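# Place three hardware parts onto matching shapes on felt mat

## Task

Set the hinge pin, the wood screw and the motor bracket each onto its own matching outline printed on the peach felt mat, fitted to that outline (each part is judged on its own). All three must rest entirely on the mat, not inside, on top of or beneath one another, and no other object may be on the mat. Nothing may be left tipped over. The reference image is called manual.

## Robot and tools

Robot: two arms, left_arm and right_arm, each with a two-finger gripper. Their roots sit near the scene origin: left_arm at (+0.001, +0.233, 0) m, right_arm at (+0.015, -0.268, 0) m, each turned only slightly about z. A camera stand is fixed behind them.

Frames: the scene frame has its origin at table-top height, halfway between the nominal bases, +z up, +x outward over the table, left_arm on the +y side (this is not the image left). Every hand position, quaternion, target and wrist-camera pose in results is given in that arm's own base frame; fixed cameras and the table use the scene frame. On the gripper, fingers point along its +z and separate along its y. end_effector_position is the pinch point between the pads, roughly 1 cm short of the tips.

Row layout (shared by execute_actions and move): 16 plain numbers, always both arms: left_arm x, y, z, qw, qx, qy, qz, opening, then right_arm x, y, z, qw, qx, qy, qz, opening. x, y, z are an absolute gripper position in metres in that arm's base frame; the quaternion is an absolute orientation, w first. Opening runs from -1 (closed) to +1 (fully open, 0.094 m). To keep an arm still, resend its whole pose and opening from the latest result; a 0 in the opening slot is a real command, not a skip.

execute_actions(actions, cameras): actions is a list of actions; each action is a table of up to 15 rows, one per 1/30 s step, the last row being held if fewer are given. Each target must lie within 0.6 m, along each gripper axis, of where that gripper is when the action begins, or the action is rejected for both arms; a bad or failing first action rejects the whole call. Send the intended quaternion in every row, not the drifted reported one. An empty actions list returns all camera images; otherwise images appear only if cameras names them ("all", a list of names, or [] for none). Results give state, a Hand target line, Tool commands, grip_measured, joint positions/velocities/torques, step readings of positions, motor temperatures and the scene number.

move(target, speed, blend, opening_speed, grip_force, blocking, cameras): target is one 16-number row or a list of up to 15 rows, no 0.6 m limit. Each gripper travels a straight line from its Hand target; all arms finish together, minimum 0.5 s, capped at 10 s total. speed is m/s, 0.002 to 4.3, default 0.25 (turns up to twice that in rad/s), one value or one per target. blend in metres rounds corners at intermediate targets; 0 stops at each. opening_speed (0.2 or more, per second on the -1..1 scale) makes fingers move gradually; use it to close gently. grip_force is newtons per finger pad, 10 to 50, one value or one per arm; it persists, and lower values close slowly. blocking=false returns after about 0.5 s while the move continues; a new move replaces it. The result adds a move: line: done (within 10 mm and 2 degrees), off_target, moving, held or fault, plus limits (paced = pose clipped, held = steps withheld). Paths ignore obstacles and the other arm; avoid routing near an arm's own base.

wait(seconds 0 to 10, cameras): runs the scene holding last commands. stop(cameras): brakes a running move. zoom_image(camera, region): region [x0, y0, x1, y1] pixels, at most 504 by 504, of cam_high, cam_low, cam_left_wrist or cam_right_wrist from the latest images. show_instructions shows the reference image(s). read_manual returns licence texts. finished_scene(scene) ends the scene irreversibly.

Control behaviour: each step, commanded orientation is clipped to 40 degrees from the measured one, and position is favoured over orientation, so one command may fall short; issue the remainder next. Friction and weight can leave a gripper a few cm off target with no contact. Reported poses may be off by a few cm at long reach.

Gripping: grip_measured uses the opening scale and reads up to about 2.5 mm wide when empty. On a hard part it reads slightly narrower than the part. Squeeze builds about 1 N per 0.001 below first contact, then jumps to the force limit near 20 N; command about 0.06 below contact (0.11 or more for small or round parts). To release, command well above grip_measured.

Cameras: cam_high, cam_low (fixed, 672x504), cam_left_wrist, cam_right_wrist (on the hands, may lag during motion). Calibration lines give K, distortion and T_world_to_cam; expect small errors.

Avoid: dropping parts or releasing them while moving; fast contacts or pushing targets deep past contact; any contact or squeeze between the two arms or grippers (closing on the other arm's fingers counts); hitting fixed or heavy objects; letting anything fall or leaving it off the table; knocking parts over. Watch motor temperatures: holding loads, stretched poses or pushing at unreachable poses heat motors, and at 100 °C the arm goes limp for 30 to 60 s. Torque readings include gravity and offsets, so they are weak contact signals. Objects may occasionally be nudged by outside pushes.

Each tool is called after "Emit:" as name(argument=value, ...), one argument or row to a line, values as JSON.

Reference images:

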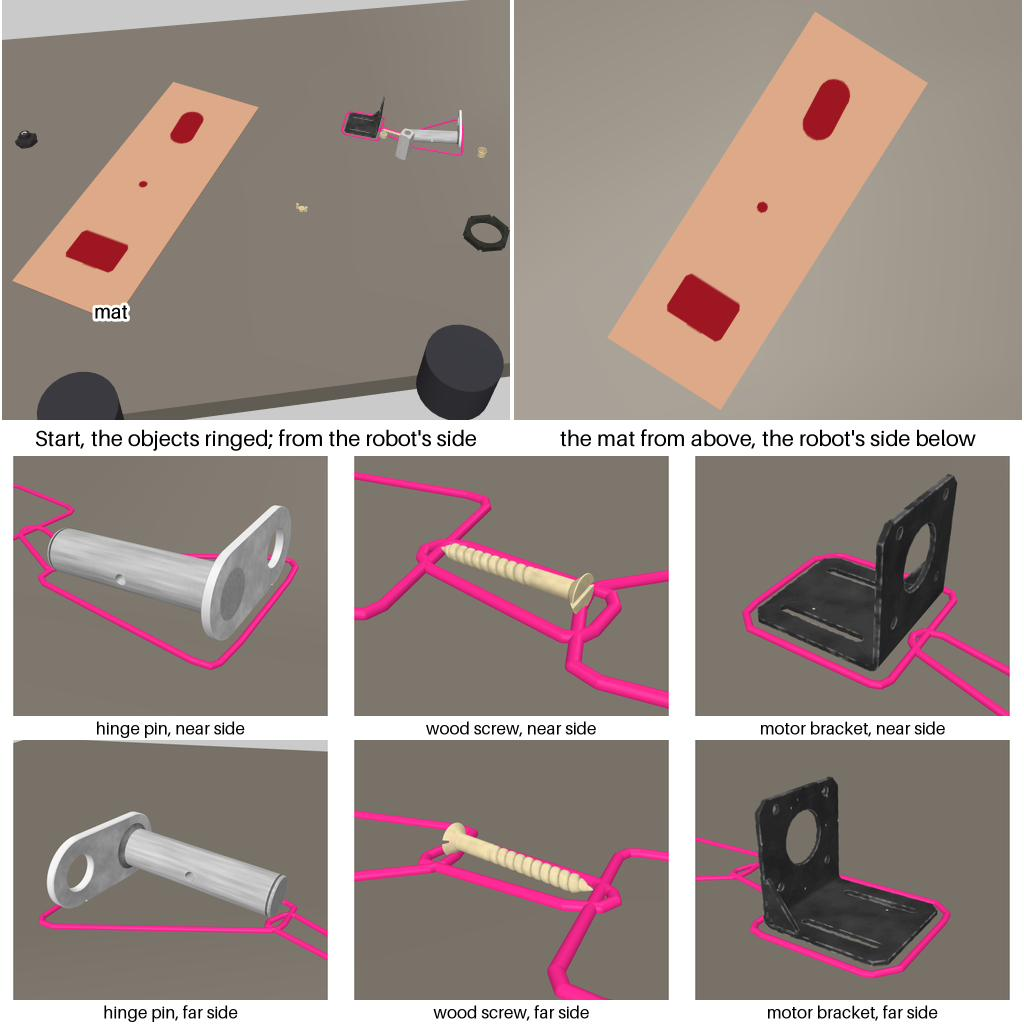

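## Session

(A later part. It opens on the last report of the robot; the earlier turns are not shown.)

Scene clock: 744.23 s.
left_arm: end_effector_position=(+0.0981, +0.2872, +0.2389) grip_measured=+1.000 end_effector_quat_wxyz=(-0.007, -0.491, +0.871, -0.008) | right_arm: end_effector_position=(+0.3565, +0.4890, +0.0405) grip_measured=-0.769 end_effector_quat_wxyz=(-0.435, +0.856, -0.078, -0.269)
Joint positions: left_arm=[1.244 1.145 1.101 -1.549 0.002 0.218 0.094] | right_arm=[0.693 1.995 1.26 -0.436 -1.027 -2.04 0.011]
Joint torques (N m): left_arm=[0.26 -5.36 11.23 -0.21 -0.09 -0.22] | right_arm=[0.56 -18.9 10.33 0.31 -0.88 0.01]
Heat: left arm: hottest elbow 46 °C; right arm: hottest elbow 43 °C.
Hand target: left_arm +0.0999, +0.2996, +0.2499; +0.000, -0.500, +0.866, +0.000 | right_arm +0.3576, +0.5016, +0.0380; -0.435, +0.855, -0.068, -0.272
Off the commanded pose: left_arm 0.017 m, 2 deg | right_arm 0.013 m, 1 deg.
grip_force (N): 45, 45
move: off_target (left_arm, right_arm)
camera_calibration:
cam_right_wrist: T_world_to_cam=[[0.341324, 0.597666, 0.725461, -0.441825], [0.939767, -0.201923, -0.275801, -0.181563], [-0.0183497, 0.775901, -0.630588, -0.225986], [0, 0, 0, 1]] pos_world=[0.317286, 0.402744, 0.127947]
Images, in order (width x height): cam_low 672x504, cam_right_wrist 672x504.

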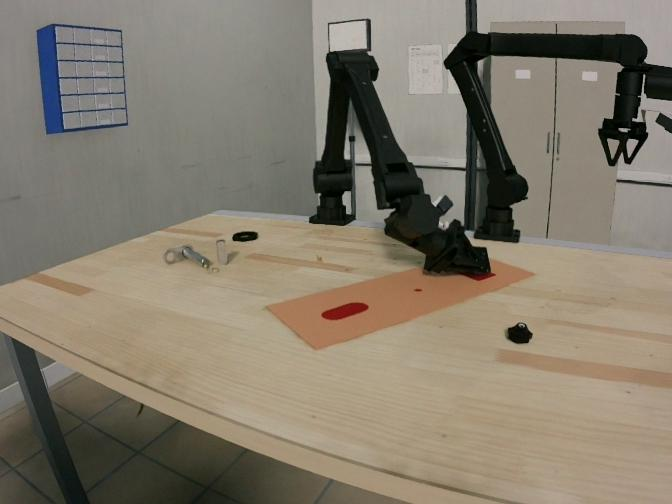

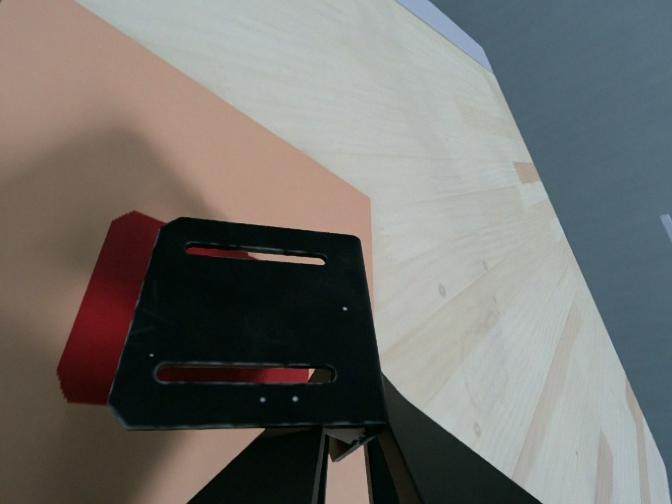

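Emit:
move(
  target=[
    [0.10,0.30,0.25,0,-0.5,0.866,0,1,0.350,0.5025,0.020,-0.4274,0.8569,-0.0454,-0.2838,-1],
  ],
  speed=0.06,
  cameras=["cam_right_wrist","cam_low","cam_high"],
)

Emit:
zoom_image(
  camera="cam_low",
  region=[400, 190, 540, 300],
)

Emit:
zoom_image(
  camera="cam_high",
  region=[340, 150, 440, 230],
)

Scene clock: 765.73 s.
left_arm: end_effector_position=(+0.0981, +0.2872, +0.2389) grip_measured=+1.000 end_effector_quat_wxyz=(-0.007, -0.491, +0.871, -0.008) | right_arm: end_effector_position=(+0.3506, +0.4902, +0.0299) grip_measured=-0.769 end_effector_quat_wxyz=(-0.435, +0.855, -0.057, -0.276)
Joint positions: left_arm=[1.244 1.145 1.101 -1.549 0.002 0.218 0.094] | right_arm=[0.698 2.022 1.271 -0.463 -1.046 -2.103 0.011]
Joint torques (N m): left_arm=[1.38 -5.3 11.17 -0.24 -0.04 -0.23] | right_arm=[0.67 -18.37 9.95 0.25 -0.69 -0.03]
Motor temperatures (°C): left_arm=[32 30 47 26 24 24 23] | right_arm=[25 37 42 26 24 23 27]
Heat: left arm: hottest elbow 47 °C; right arm: hottest elbow 42 °C.
Hand target: left_arm +0.0999, +0.2996, +0.2499; +0.000, -0.500, +0.866, +0.000 | right_arm +0.3494, +0.5020, +0.0201; -0.430, +0.856, -0.050, -0.282
Off the commanded pose: left_arm 0.017 m, 2 deg | right_arm 0.016 m, 2 deg.
joint sent to its limit (right arm) — joint 6 (wrist roll), lower limit. The joint targets still meet the commanded pose.
grip_force (N): 45, 45
move: off_target (left_arm, right_arm)
camera_calibration:
cam_right_wrist: T_world_to_cam=[[0.311567, 0.602889, 0.734473, -0.425204], [0.949041, -0.158874, -0.272177, -0.203105], [-0.0474035, 0.781847, -0.621666, -0.22676], [0, 0, 0, 1]] pos_world=[0.314486, 0.401374, 0.116052]
Images, in order (width x height): cam_high 672x504, cam_low 672x504, cam_right_wrist 672x504.

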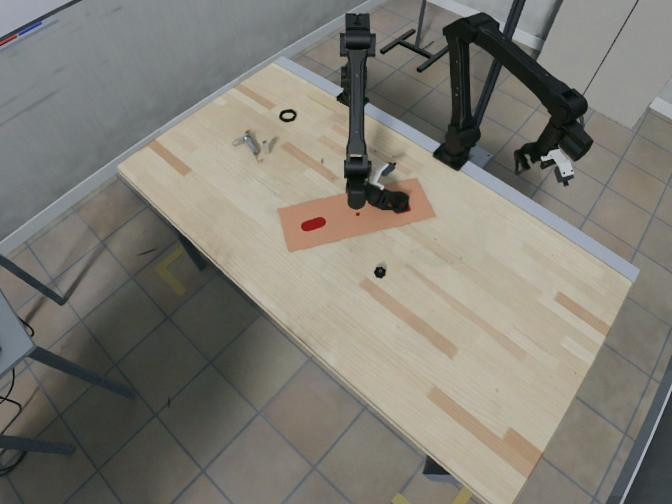

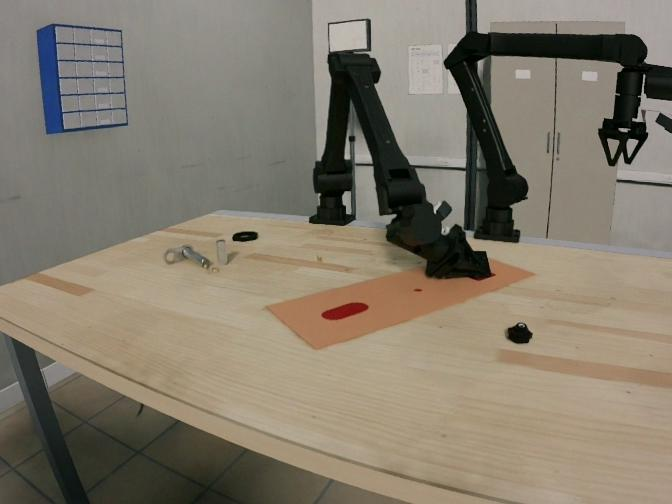

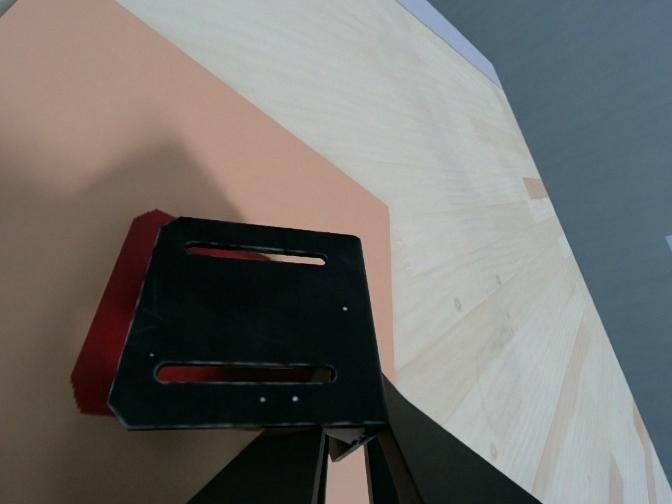

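Scaled by 3.600 from the camera's 672x504 image, which has a finer 960x720 frame.

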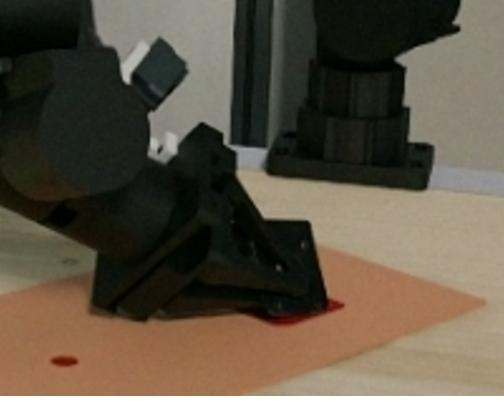

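Scaled by 5.040 from the camera's 672x504 image, which has a finer 960x720 frame.

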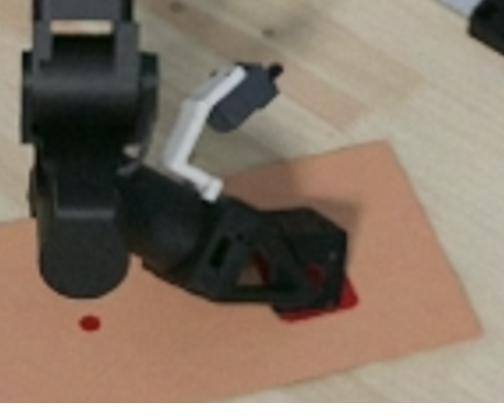

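Emit:
move(
  target=[
    [0.10,0.30,0.25,0,-0.5,0.866,0,1,0.349,0.501,0.012,-0.4274,0.8569,-0.0454,-0.2838,-1],
    [0.10,0.30,0.25,0,-0.5,0.866,0,1,0.349,0.501,0.012,-0.4274,0.8569,-0.0454,-0.2838,-0.55],
  ],
  speed=0.05,
  opening_speed=0.3,
  cameras=["cam_right_wrist","cam_low"],
)

Emit:
zoom_image(
  camera="cam_low",
  region=[400, 190, 540, 300],
)

Scene clock: 787.97 s.
left_arm: end_effector_position=(+0.0981, +0.2872, +0.2389) grip_measured=+1.000 end_effector_quat_wxyz=(-0.007, -0.491, +0.871, -0.008) | right_arm: end_effector_position=(+0.3497, +0.4899, +0.0254) grip_measured=-0.554 end_effector_quat_wxyz=(-0.433, +0.856, -0.059, -0.278)
Joint positions: left_arm=[1.244 1.145 1.101 -1.549 0.002 0.218 0.094] | right_arm=[0.699 2.03 1.271 -0.463 -1.046 -2.103 0.021]
Joint torques (N m): left_arm=[0.73 -4.95 11.17 -0.12 -0.08 -0.25] | right_arm=[0.62 -18.2 9.16 1.01 -0.68 0.01]
Heat: left arm: hottest elbow 47 °C; right arm: hottest elbow 42 °C.
Hand target: left_arm +0.0999, +0.2996, +0.2499; +0.000, -0.500, +0.866, +0.000 | right_arm +0.3482, +0.5005, +0.0122; -0.430, +0.856, -0.050, -0.282
Off the commanded pose: left_arm 0.017 m, 2 deg | right_arm 0.017 m, 2 deg.
joint sent to its limit (right arm) — joint 6 (wrist roll), lower limit. The joint targets still meet the commanded pose.
grip_force (N): 45, 45
move: off_target (left_arm, right_arm); target 2's new opening was sent with right_arm's hand 0.020 m and 2 deg from that target
camera_calibration:
cam_right_wrist: T_world_to_cam=[[0.315625, 0.60658, 0.729686, -0.424569], [0.947474, -0.159565, -0.277185, -0.20262], [-0.0517021, 0.778845, -0.625081, -0.226197], [0, 0, 0, 1]] pos_world=[0.314288, 0.401376, 0.112247]
Images, in order (width x height): cam_low 672x504, cam_right_wrist 672x504.

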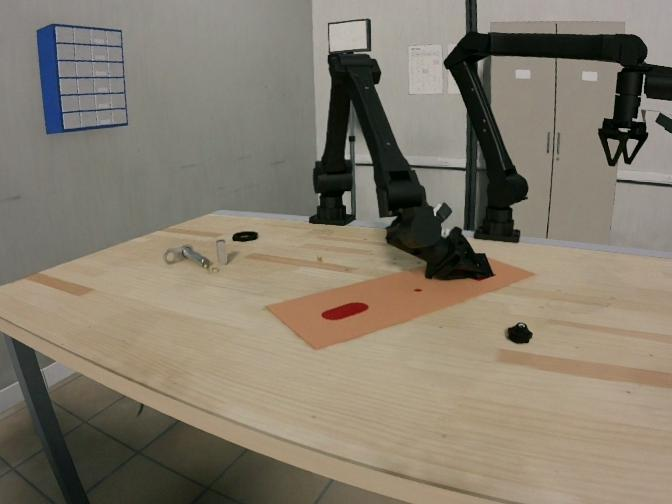

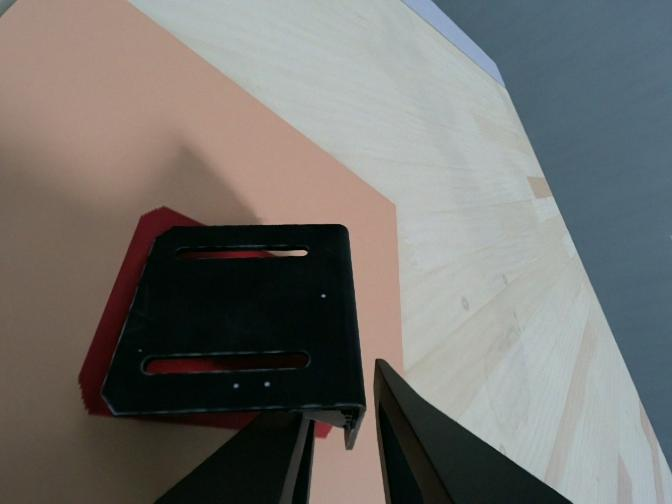

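Scaled by 3.600 from the camera's 672x504 image, which has a finer 960x720 frame.

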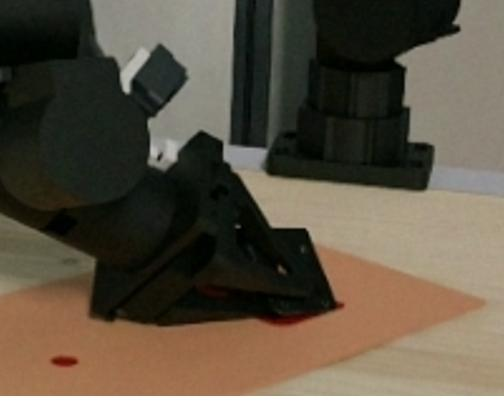

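Emit:
move(
  target=[
    [0.10,0.30,0.25,0,-0.5,0.866,0,1,0.379,0.434,0.053,-0.433,0.856,-0.059,-0.278,-0.55],
    [0.10,0.30,0.25,0,-0.5,0.866,0,1,0.40,0.38,0.12,-0.433,0.856,-0.059,-0.278,-0.2],
    [0.10,0.30,0.25,0,-0.5,0.866,0,1,0.32,0.33,0.3,0,0.2924,0.9563,0,0.2],
  ],
  speed=[0.08,0.3,0.5],
  cameras=["cam_right_wrist","cam_low"],
)

Emit:
zoom_image(
  camera="cam_low",
  region=[400, 190, 540, 300],
)

Scene clock: 804.50 s.
left_arm: end_effector_position=(+0.0981, +0.2872, +0.2389) grip_measured=+1.000 end_effector_quat_wxyz=(-0.007, -0.491, +0.871, -0.008) | right_arm: end_effector_position=(+0.3579, +0.3634, +0.2019) grip_measured=-0.203 end_effector_quat_wxyz=(+0.673, -0.719, -0.117, +0.128)
Joint positions: left_arm=[1.244 1.145 1.101 -1.549 0.002 0.218 0.094] | right_arm=[0.448 1.633 0.912 0.161 -1.453 -2.101 0.037]
Joint torques (N m): left_arm=[1.03 -5.25 11.08 -0.1 -0.07 -0.24] | right_arm=[-0.5 -15.79 7.34 0.72 -0.22 0.17]
Heat: left arm: hottest elbow 47 °C; right arm: hottest elbow 41 °C.
Hand target: left_arm +0.0998, +0.2994, +0.2498; +0.000, -0.500, +0.866, +0.000 | right_arm +0.3568, +0.3637, +0.1998; +0.670, -0.722, -0.109, +0.135
Tool commands: left_gripper/opening=+1.0 right_gripper/opening=-0.2
Off the commanded pose: left_arm 0.017 m, 2 deg | right_arm 0.110 m, 142 deg.
grip_force (N): 45, 45
move: held (right_arm; a check stopped the path), off_target (left_arm; braked when a check withheld steps of right_arm); path passed 2 of 3 targets; target 3's new opening was not sent; target 2's new opening was sent with right_arm's hand 0.008 m and 12 deg from that target; limits=paced,held
pose unreachable (right arm): on one or more control steps of this call, first in action 0 (counted from 0), this arm could not follow its commanded pose, so it was not sent that pose on those steps. It may still have moved: this result reports where it is.
cause: moving toward the commanded pose would bring two parts of the arm too close to each other (its wrist (the part past joint 4) and its wrist camera, with joints 5 (wrist yaw) and 6 (wrist roll) between them, 8 mm apart when it was first held).
camera_calibration:
cam_right_wrist: T_world_to_cam=[[-0.0256975, 0.0474754, 0.998542, -0.208071], [0.997936, -0.0575895, 0.0284199, -0.298437], [0.0588548, 0.997211, -0.0458975, -0.252881], [0, 0, 0, 1]] pos_world=[0.307357, 0.244867, 0.204643]
Images, in order (width x height): cam_low 672x504, cam_right_wrist 672x504.

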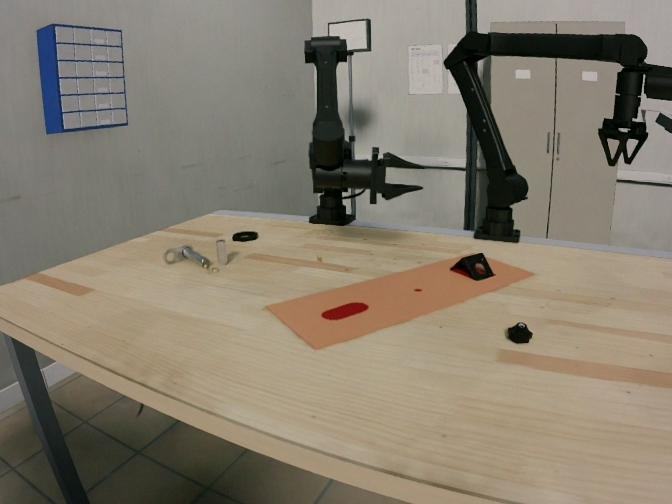

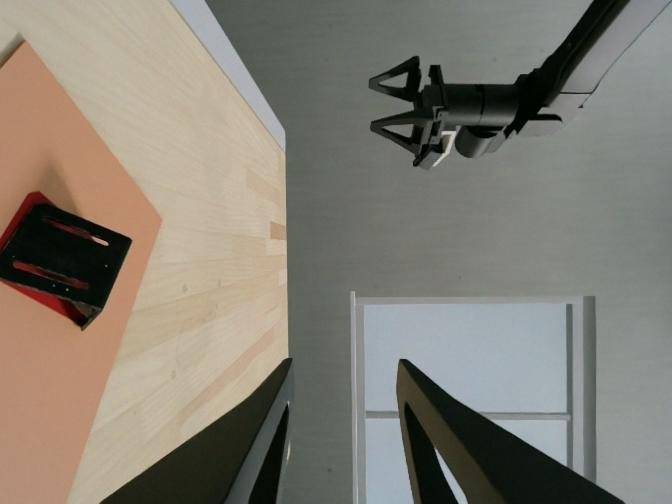

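Scaled by 3.600 from the camera's 672x504 image, which has a finer 960x720 frame.

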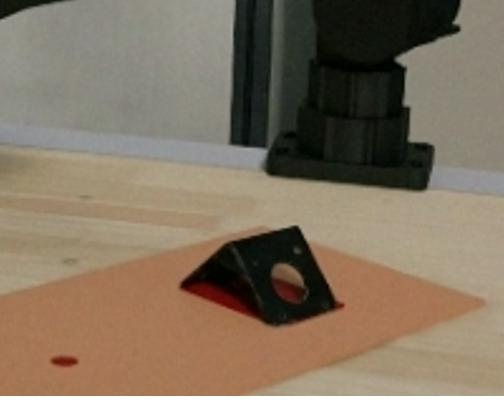

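Emit:
move(
  target=[
    [0.10,0.30,0.25,0,-0.5,0.866,0,1,0.37,0.30,0.27,0.354,-0.612,0.612,0.354,0.2],
    [0.10,0.30,0.25,0,-0.5,0.866,0,1,0.25,0.33,0.27,0,-0.2924,0.9563,0,0.2],
  ],
  speed=0.5,
  cameras=["cam_right_wrist"],
)

Scene clock: 820.80 s.
left_arm: end_effector_position=(+0.0981, +0.2872, +0.2389) grip_measured=+1.000 end_effector_quat_wxyz=(-0.007, -0.491, +0.871, -0.008) | right_arm: end_effector_position=(+0.2456, +0.3177, +0.2640) grip_measured=+0.197 end_effector_quat_wxyz=(-0.002, -0.292, +0.956, +0.000)
Joint positions: left_arm=[1.244 1.145 1.101 -1.549 0.002 0.218 0.094] | right_arm=[0.913 1.389 1.381 -1.565 -0.003 0.32 0.056]
Joint torques (N m): left_arm=[0.32 -5.25 11.18 -0.23 -0.03 -0.22] | right_arm=[0.26 -11.34 12.82 -0.1 0.22 0.08]
Heat: left arm: hottest elbow 47 °C; right arm: hottest elbow 41 °C.
Hand target: left_arm +0.0999, +0.2996, +0.2499; +0.000, -0.500, +0.866, +0.000 | right_arm +0.2498, +0.3297, +0.2697; +0.000, -0.292, +0.956, +0.000
Off the commanded pose: left_arm 0.017 m, 2 deg | right_arm 0.014 m, 0 deg.
grip_force (N): 45, 45
move: off_target (left_arm, right_arm)
camera_calibration:
cam_right_wrist: T_world_to_cam=[[0.586625, -0.809826, 0.00725092, 0.112736], [-0.744325, -0.535605, 0.398882, 0.291231], [-0.319142, -0.239391, -0.916973, 0.51785], [0, 0, 0, 1]] pos_world=[0.315904, 0.371251, 0.357871]
Images, in order (width x height): cam_right_wrist 672x504.

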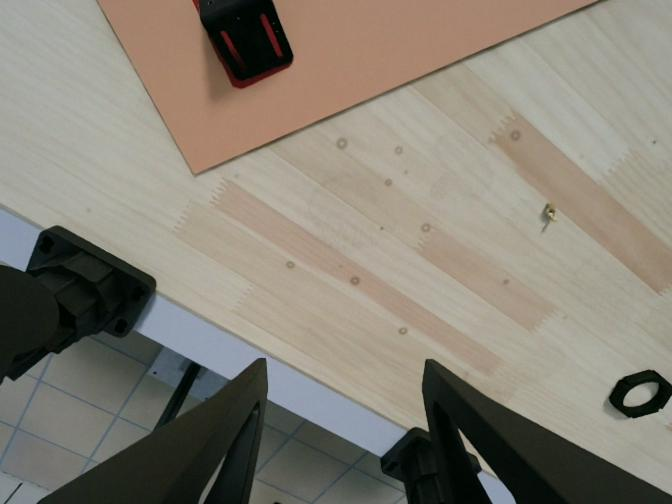

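Emit:
move(
  target=[
    [0.10,0.30,0.25,0,-0.5,0.866,0,1,0.30,0.15,0.25,0,-0.5948,0.8039,0,0],
    [0.10,0.30,0.25,0,-0.5,0.866,0,1,0.467,-0.108,0.12,0,-0.5948,0.8039,0,0],
  ],
  speed=0.4,
  blend=0.05,
  grip_force=50,
  cameras=["cam_right_wrist"],
)

Scene clock: 848.30 s.
left_arm: end_effector_position=(+0.0981, +0.2872, +0.2389) grip_measured=+1.000 end_effector_quat_wxyz=(-0.007, -0.491, +0.871, -0.008) | right_arm: end_effector_position=(+0.4513, -0.1032, +0.1201) grip_measured=+0.003 end_effector_quat_wxyz=(-0.005, -0.592, +0.806, +0.003)
Joint positions: left_arm=[1.244 1.145 1.101 -1.549 0.002 0.218 0.094] | right_arm=[-0.223 1.622 1.255 -1.215 0.003 -1.491 0.047]
Joint torques (N m): left_arm=[0.85 -4.72 11.12 -0.08 -0.02 -0.25] | right_arm=[-0.91 -14.27 11.7 0.39 -0.19 -0.1]
Heat: left arm: hottest elbow 47 °C; right arm: hottest elbow 43 °C.
Hand target: left_arm +0.0999, +0.2996, +0.2499; +0.000, -0.500, +0.866, +0.000 | right_arm +0.4666, -0.1079, +0.1202; +0.000, -0.595, +0.804, +0.000
Off the commanded pose: left_arm 0.017 m, 2 deg | right_arm 0.016 m, 1 deg.
move: off_target (left_arm, right_arm)
camera_calibration:
cam_right_wrist: T_world_to_cam=[[0.964333, -0.264684, -0.00186662, -0.460742], [-0.241957, -0.884345, 0.399237, 0.0135173], [-0.107322, -0.384546, -0.916846, 0.240197], [0, 0, 0, 1]] pos_world=[0.473358, -0.0176301, 0.213967]
Images, in order (width x height): cam_right_wrist 672x504.

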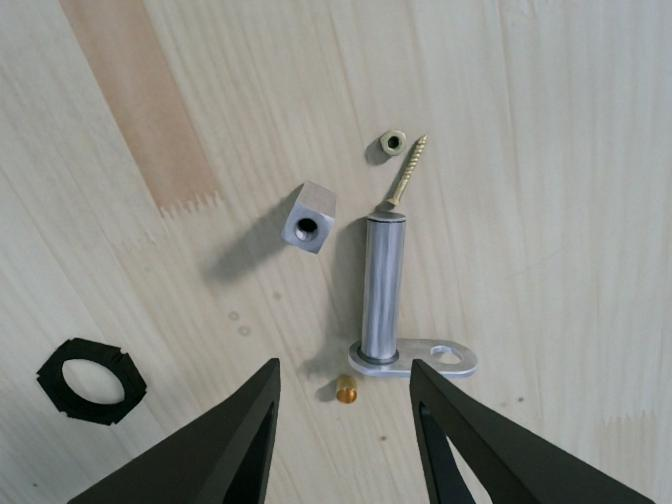

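Emit:
move(
  target=[
    [0.10,0.30,0.25,0,-0.5,0.866,0,1,0.481,-0.128,0.055,0,-0.6088,0.7934,0,0],
  ],
  speed=0.15,
  cameras=["cam_right_wrist"],
)

Scene clock: 855.80 s.
left_arm: end_effector_position=(+0.0981, +0.2872, +0.2389) grip_measured=+1.000 end_effector_quat_wxyz=(-0.007, -0.491, +0.871, -0.008) | right_arm: end_effector_position=(+0.4777, -0.1210, +0.0671) grip_measured=+0.003 end_effector_quat_wxyz=(+0.002, -0.610, +0.792, -0.005)
Joint positions: left_arm=[1.244 1.145 1.101 -1.549 0.002 0.218 0.094] | right_arm=[-0.246 1.738 1.255 -1.077 0.003 -1.559 0.047]
Joint torques (N m): left_arm=[0.67 -5.01 11.07 -0.25 -0.07 -0.23] | right_arm=[-1.67 -15.74 8.57 0.77 -0.19 -0.11]
Heat: left arm: hottest elbow 47 °C; right arm: hottest elbow 43 °C.
Hand target: left_arm +0.0999, +0.2996, +0.2499; +0.000, -0.500, +0.866, +0.000 | right_arm +0.4806, -0.1279, +0.0553; +0.000, -0.609, +0.793, +0.000
Off the commanded pose: left_arm 0.017 m, 2 deg | right_arm 0.014 m, 1 deg.
move: off_target (left_arm, right_arm)
camera_calibration:
cam_right_wrist: T_world_to_cam=[[0.974909, -0.221727, 0.0197114, -0.492438], [-0.211051, -0.892538, 0.398539, 0.00958088], [-0.0707739, -0.3927, -0.91694, 0.169136], [0, 0, 0, 1]] pos_world=[0.494075, -0.0342162, 0.160976]
Images, in order (width x height): cam_right_wrist 672x504.

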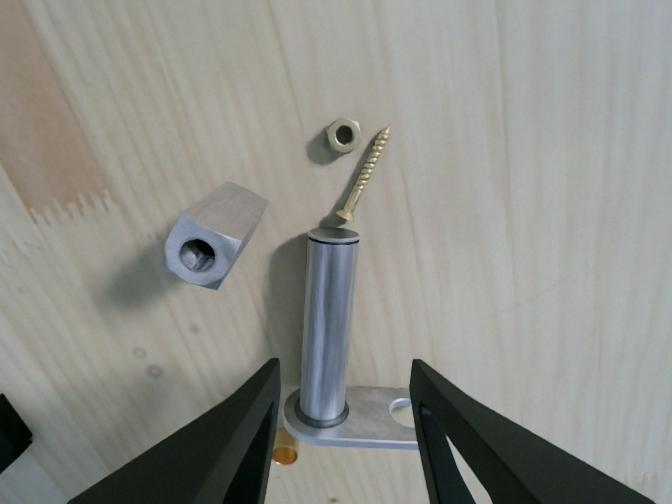

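Emit:
move(
  target=[
    [0.10,0.30,0.25,0,-0.5,0.866,0,1,0.475,-0.128,0.001,0,-0.6088,0.7934,0,0],
  ],
  speed=0.1,
  cameras=["cam_right_wrist"],
)

Scene clock: 869.00 s.
left_arm: end_effector_position=(+0.0981, +0.2872, +0.2389) grip_measured=+1.000 end_effector_quat_wxyz=(-0.007, -0.491, +0.871, -0.008) | right_arm: end_effector_position=(+0.4783, -0.1211, +0.0175) grip_measured=+0.003 end_effector_quat_wxyz=(+0.006, -0.611, +0.791, -0.010)
Joint positions: left_arm=[1.244 1.145 1.101 -1.549 0.002 0.218 0.094] | right_arm=[-0.246 1.801 1.193 -0.94 0.002 -1.562 0.047]
Joint torques (N m): left_arm=[1.26 -5.36 11.06 -0.2 -0.05 -0.21] | right_arm=[-1.85 -15.91 7.08 0.91 -0.19 -0.08]
Heat: left arm: hottest elbow 47 °C; right arm: hottest elbow 43 °C.
Hand target: left_arm +0.0999, +0.2996, +0.2499; +0.000, -0.500, +0.866, +0.000 | right_arm +0.4745, -0.1277, +0.0014; +0.000, -0.609, +0.793, +0.000
Off the commanded pose: left_arm 0.017 m, 2 deg | right_arm 0.018 m, 1 deg.
move: off_target (left_arm, right_arm)
camera_calibration:
cam_right_wrist: T_world_to_cam=[[0.975298, -0.218635, 0.0314983, -0.492007], [-0.212868, -0.892179, 0.398376, 0.0304128], [-0.0589968, -0.39524, -0.916681, 0.117706], [0, 0, 0, 1]] pos_world=[0.493272, -0.0339141, 0.11128]
Images, in order (width x height): cam_right_wrist 672x504.

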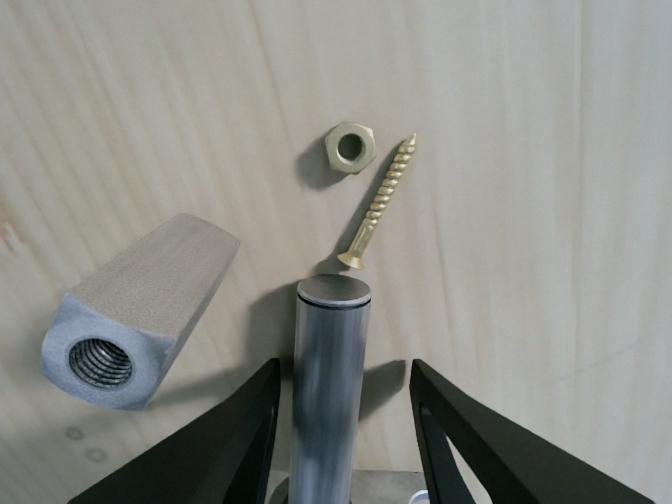

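Emit:
move(
  target=[
    [0.10,0.30,0.25,0,-0.5,0.866,0,1,0.467,-0.127,0.0,0,-0.6088,0.7934,0,0],
    [0.10,0.30,0.25,0,-0.5,0.866,0,1,0.467,-0.127,0.0,0,-0.6088,0.7934,0,-1],
  ],
  speed=0.1,
  opening_speed=0.5,
  cameras=["cam_right_wrist"],
)

Scene clock: 879.30 s.
left_arm: end_effector_position=(+0.0981, +0.2872, +0.2389) grip_measured=+1.000 end_effector_quat_wxyz=(-0.007, -0.491, +0.871, -0.008) | right_arm: end_effector_position=(+0.4739, -0.1210, +0.0146) grip_measured=-0.550 end_effector_quat_wxyz=(+0.005, -0.612, +0.791, -0.008)
Joint positions: left_arm=[1.244 1.145 1.101 -1.549 0.002 0.218 0.094] | right_arm=[-0.249 1.798 1.179 -0.932 0.002 -1.565 0.021]
Joint torques (N m): left_arm=[1.08 -5.13 11.11 -0.14 -0.06 -0.24] | right_arm=[-1.85 -16.67 5.97 0.95 -0.15 -0.07]
Heat: left arm: hottest elbow 47 °C; right arm: hottest elbow 42 °C.
Hand target: left_arm +0.0999, +0.2996, +0.2499; +0.000, -0.500, +0.866, +0.000 | right_arm +0.4667, -0.1268, +0.0005; +0.000, -0.609, +0.793, +0.000
Off the commanded pose: left_arm 0.017 m, 2 deg | right_arm 0.017 m, 1 deg.
move: off_target (left_arm, right_arm); target 2's new opening was sent with right_arm's hand 0.018 m and 1 deg from that target
camera_calibration:
cam_right_wrist: T_world_to_cam=[[0.97563, -0.217576, 0.0284053, -0.487637], [-0.210727, -0.892997, 0.397681, 0.0295462], [-0.06116, -0.393975, -0.917084, 0.115995], [0, 0, 0, 1]] pos_world=[0.489074, -0.0340145, 0.108479]
Images, in order (width x height): cam_right_wrist 672x504.

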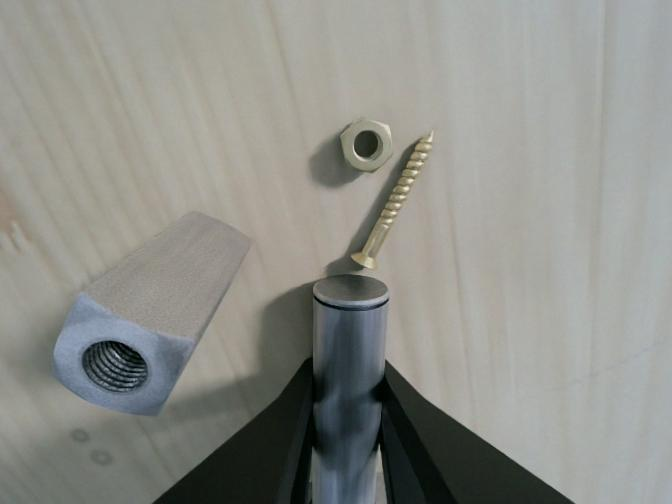

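Emit:
move(
  target=[
    [0.10,0.30,0.25,0,-0.5,0.866,0,1,0.47,-0.12,0.18,0,-0.6088,0.7934,0,-1],
    [0.10,0.30,0.25,0,-0.5,0.866,0,1,0.42,0.08,0.26,0.6199,-0.3401,0.6199,0.3401,-1],
    [0.10,0.30,0.25,0,-0.5,0.866,0,1,0.53,0.27,0.17,0.6199,-0.3401,0.6199,0.3401,-1],
  ],
  speed=[0.2,0.4,0.3],
  cameras=["cam_right_wrist","cam_low","cam_high"],
)

Emit:
zoom_image(
  camera="cam_low",
  region=[250, 150, 450, 350],
)

Emit:
zoom_image(
  camera="cam_high",
  region=[270, 150, 450, 260],
)

Scene clock: 900.07 s.
left_arm: end_effector_position=(+0.0981, +0.2872, +0.2389) grip_measured=+1.000 end_effector_quat_wxyz=(-0.007, -0.491, +0.871, -0.008) | right_arm: end_effector_position=(+0.5132, +0.2617, +0.1483) grip_measured=-0.551 end_effector_quat_wxyz=(+0.595, -0.335, +0.645, +0.343)
Joint positions: left_arm=[1.244 1.145 1.101 -1.549 0.002 0.218 0.094] | right_arm=[0.269 1.763 0.744 0.942 -0.73 -0.008 0.021]
Joint torques (N m): left_arm=[0.97 -5.36 10.99 -0.16 -0.05 -0.23] | right_arm=[-0.15 -15.33 10.17 3.3 0.12 0.07]
Heat: left arm: hottest elbow 48 °C; right arm: hottest elbow 41 °C.
Hand target: left_arm +0.0999, +0.2996, +0.2499; +0.000, -0.500, +0.866, +0.000 | right_arm +0.5282, +0.2694, +0.1702; +0.620, -0.340, +0.620, +0.340
Off the commanded pose: left_arm 0.017 m, 2 deg | right_arm 0.029 m, 4 deg.
move: off_target (left_arm, right_arm)
camera_calibration:
cam_right_wrist: T_world_to_cam=[[0.837069, -0.54704, -0.00790363, -0.283726], [-0.250829, -0.370895, -0.89416, 0.401969], [0.48621, 0.750456, -0.447678, -0.258219], [0, 0, 0, 1]] pos_world=[0.463872, 0.18766, 0.241583]
Images, in order (width x height): cam_high 672x504, cam_low 672x504, cam_right_wrist 672x504.

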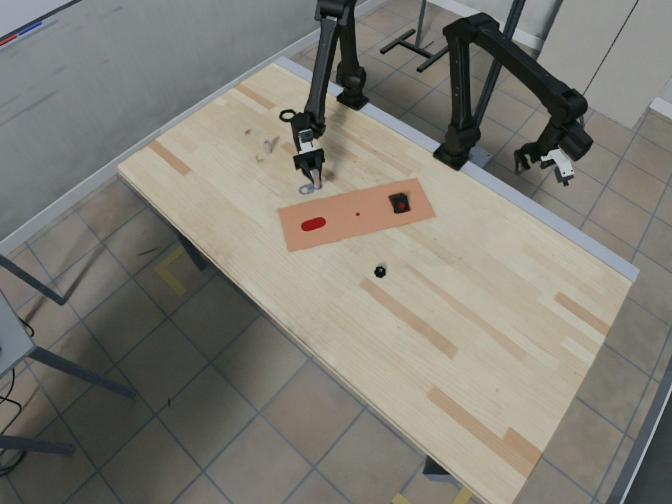

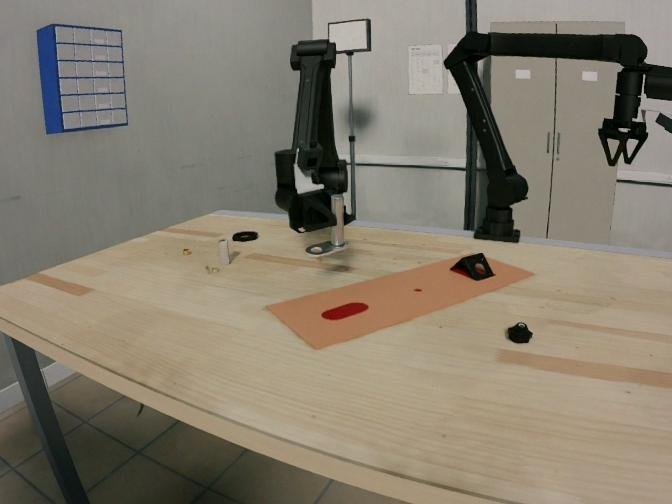

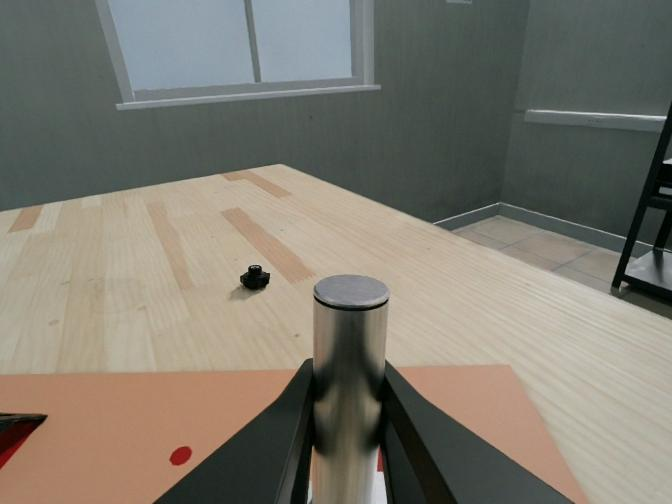

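Scaled by 2.520 from the camera's 672x504 image, which has a finer 960x720 frame.

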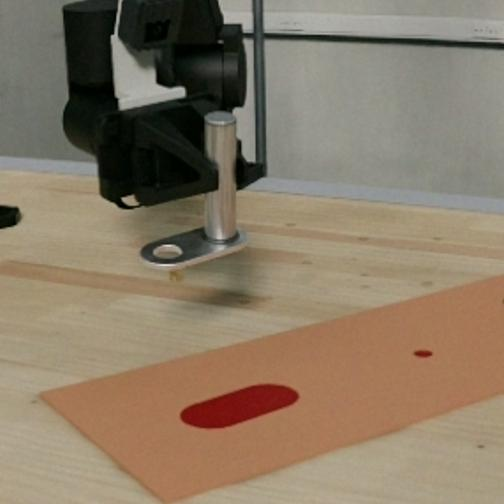

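Scaled by 2.800 from the camera's 672x504 image, which has a finer 960x720 frame.

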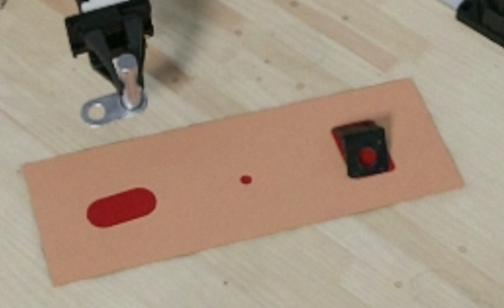

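Emit:
move(
  target=[
    [0.10,0.30,0.25,0,-0.5,0.866,0,1,0.587,0.314,0.145,0.6515,-0.3218,0.5866,0.3574,-1],
  ],
  speed=0.2,
  cameras=["cam_low","cam_high","cam_right_wrist"],
)

Emit:
zoom_image(
  camera="cam_low",
  region=[270, 170, 450, 350],
)

Emit:
zoom_image(
  camera="cam_high",
  region=[270, 150, 390, 260],
)

Scene clock: 927.17 s.
left_arm: end_effector_position=(+0.0981, +0.2872, +0.2389) grip_measured=+1.000 end_effector_quat_wxyz=(-0.007, -0.491, +0.871, -0.008) | right_arm: end_effector_position=(+0.5750, +0.3028, +0.1237) grip_measured=-0.551 end_effector_quat_wxyz=(+0.629, -0.317, +0.614, +0.356)
Joint positions: left_arm=[1.244 1.145 1.101 -1.549 0.002 0.218 0.094] | right_arm=[0.318 2.008 0.95 1.116 -0.674 0.075 0.021]
Joint torques (N m): left_arm=[0.67 -5.54 11.11 -0.12 -0.04 -0.25] | right_arm=[0.26 -18.84 9.65 3.3 0.25 0.04]
Heat: left arm: hottest elbow 48 °C; right arm: hottest elbow 42 °C.
Hand target: left_arm +0.0999, +0.2996, +0.2499; +0.000, -0.500, +0.866, +0.000 | right_arm +0.5854, +0.3133, +0.1453; +0.651, -0.322, +0.587, +0.357
Off the commanded pose: left_arm 0.017 m, 2 deg | right_arm 0.027 m, 4 deg.
move: off_target (left_arm, right_arm)
camera_calibration:
cam_right_wrist: T_world_to_cam=[[0.832468, -0.554053, -0.00465753, -0.308719], [-0.199981, -0.292612, -0.935086, 0.362833], [0.516725, 0.779361, -0.354391, -0.367971], [0, 0, 0, 1]] pos_world=[0.519698, 0.221904, 0.207437]
Images, in order (width x height): cam_high 672x504, cam_low 672x504, cam_right_wrist 672x504.

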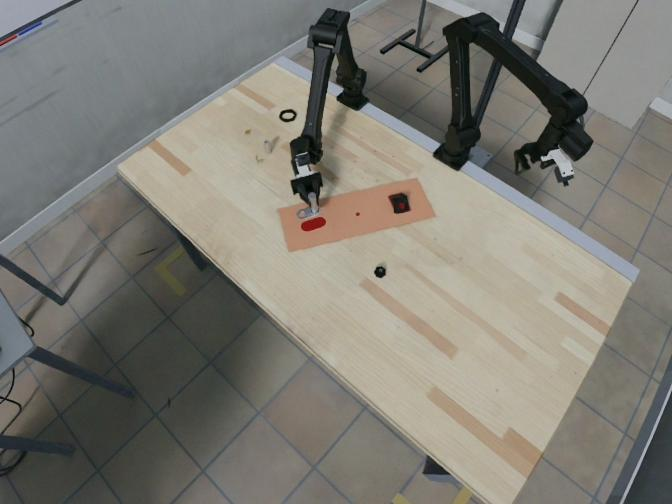

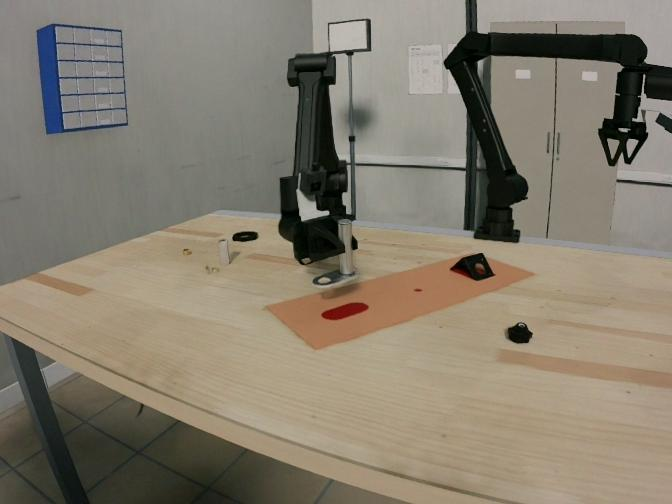

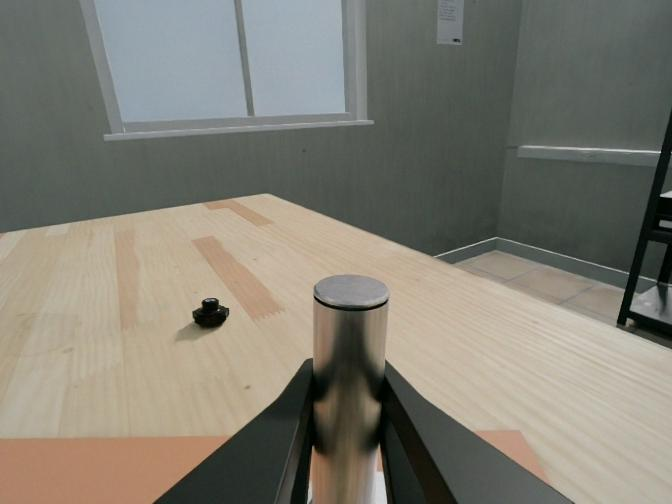

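Scaled by 2.800 from the camera's 672x504 image, which has a finer 960x720 frame.

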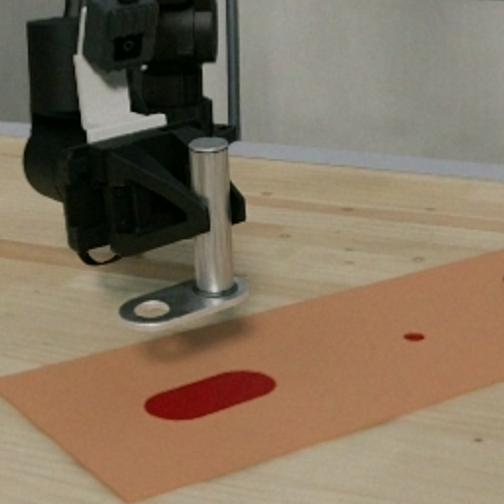

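Scaled by 4.200 from the camera's 672x504 image, which has a finer 960x720 frame.

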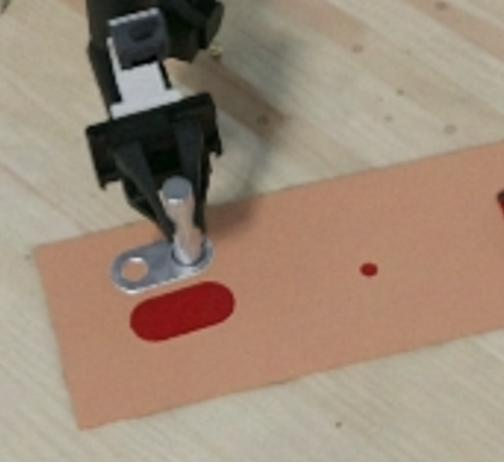

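Emit:
move(
  target=[
    [0.10,0.30,0.25,0,-0.5,0.866,0,1,0.580,0.326,0.10,0.6515,-0.3218,0.5866,0.3574,-1],
  ],
  speed=0.15,
  cameras=["cam_low","cam_high"],
)

Emit:
zoom_image(
  camera="cam_low",
  region=[270, 170, 450, 350],
)

Emit:
zoom_image(
  camera="cam_high",
  region=[270, 150, 390, 260],
)

Scene clock: 946.73 s.
left_arm: end_effector_position=(+0.0981, +0.2872, +0.2389) grip_measured=+1.000 end_effector_quat_wxyz=(-0.007, -0.491, +0.871, -0.008) | right_arm: end_effector_position=(+0.5700, +0.3139, +0.0787) grip_measured=-0.551 end_effector_quat_wxyz=(+0.628, -0.316, +0.615, +0.357)
Joint positions: left_arm=[1.244 1.145 1.101 -1.549 0.002 0.218 0.094] | right_arm=[0.342 2.121 0.959 1.216 -0.648 0.075 0.021]
Joint torques (N m): left_arm=[0.91 -5.19 11.08 -0.27 -0.06 -0.23] | right_arm=[0.38 -19.78 8.36 3.33 0.24 0.04]
Heat: left arm: hottest elbow 48 °C; right arm: hottest elbow 41 °C.
Hand target: left_arm +0.0999, +0.2996, +0.2499; +0.000, -0.500, +0.866, +0.000 | right_arm +0.5787, +0.3253, +0.1004; +0.651, -0.322, +0.587, +0.357
Off the commanded pose: left_arm 0.017 m, 2 deg | right_arm 0.026 m, 4 deg.
move: off_target (left_arm, right_arm)
Images, in order (width x height): cam_high 672x504, cam_low 672x504.

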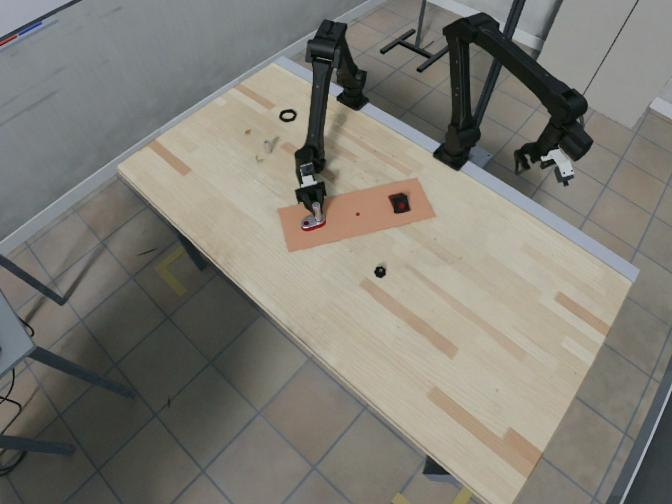

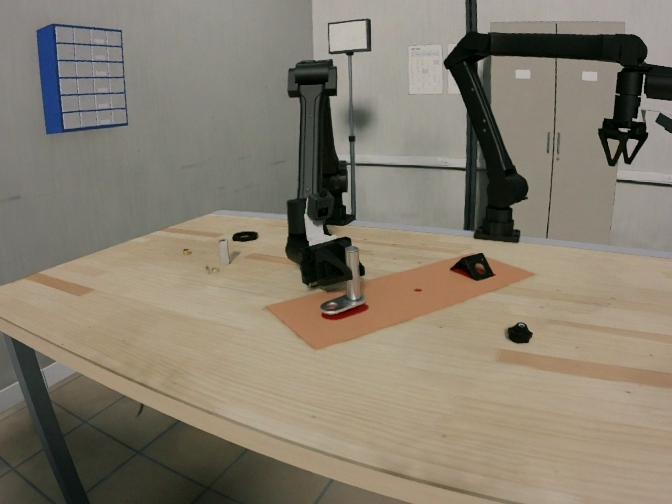

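Scaled by 2.800 from the camera's 672x504 image, which has a finer 960x720 frame.

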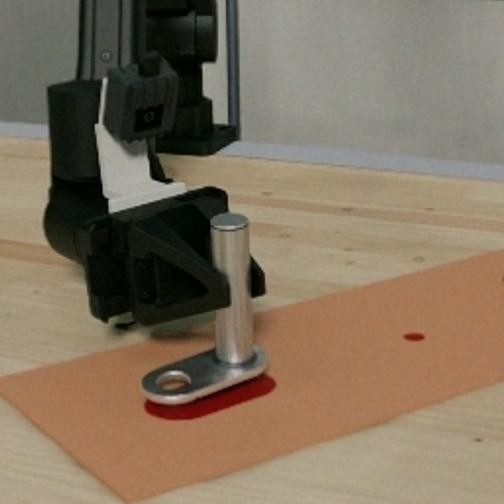

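Scaled by 4.200 from the camera's 672x504 image, which has a finer 960x720 frame.

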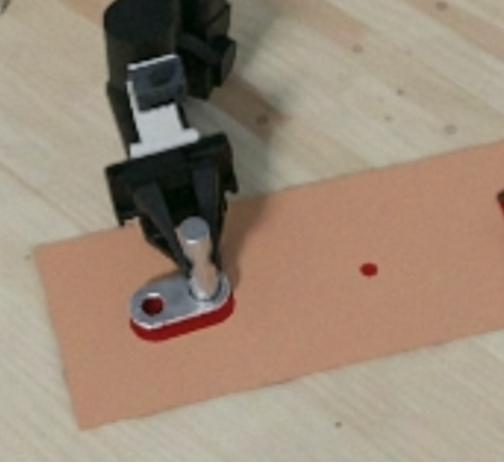

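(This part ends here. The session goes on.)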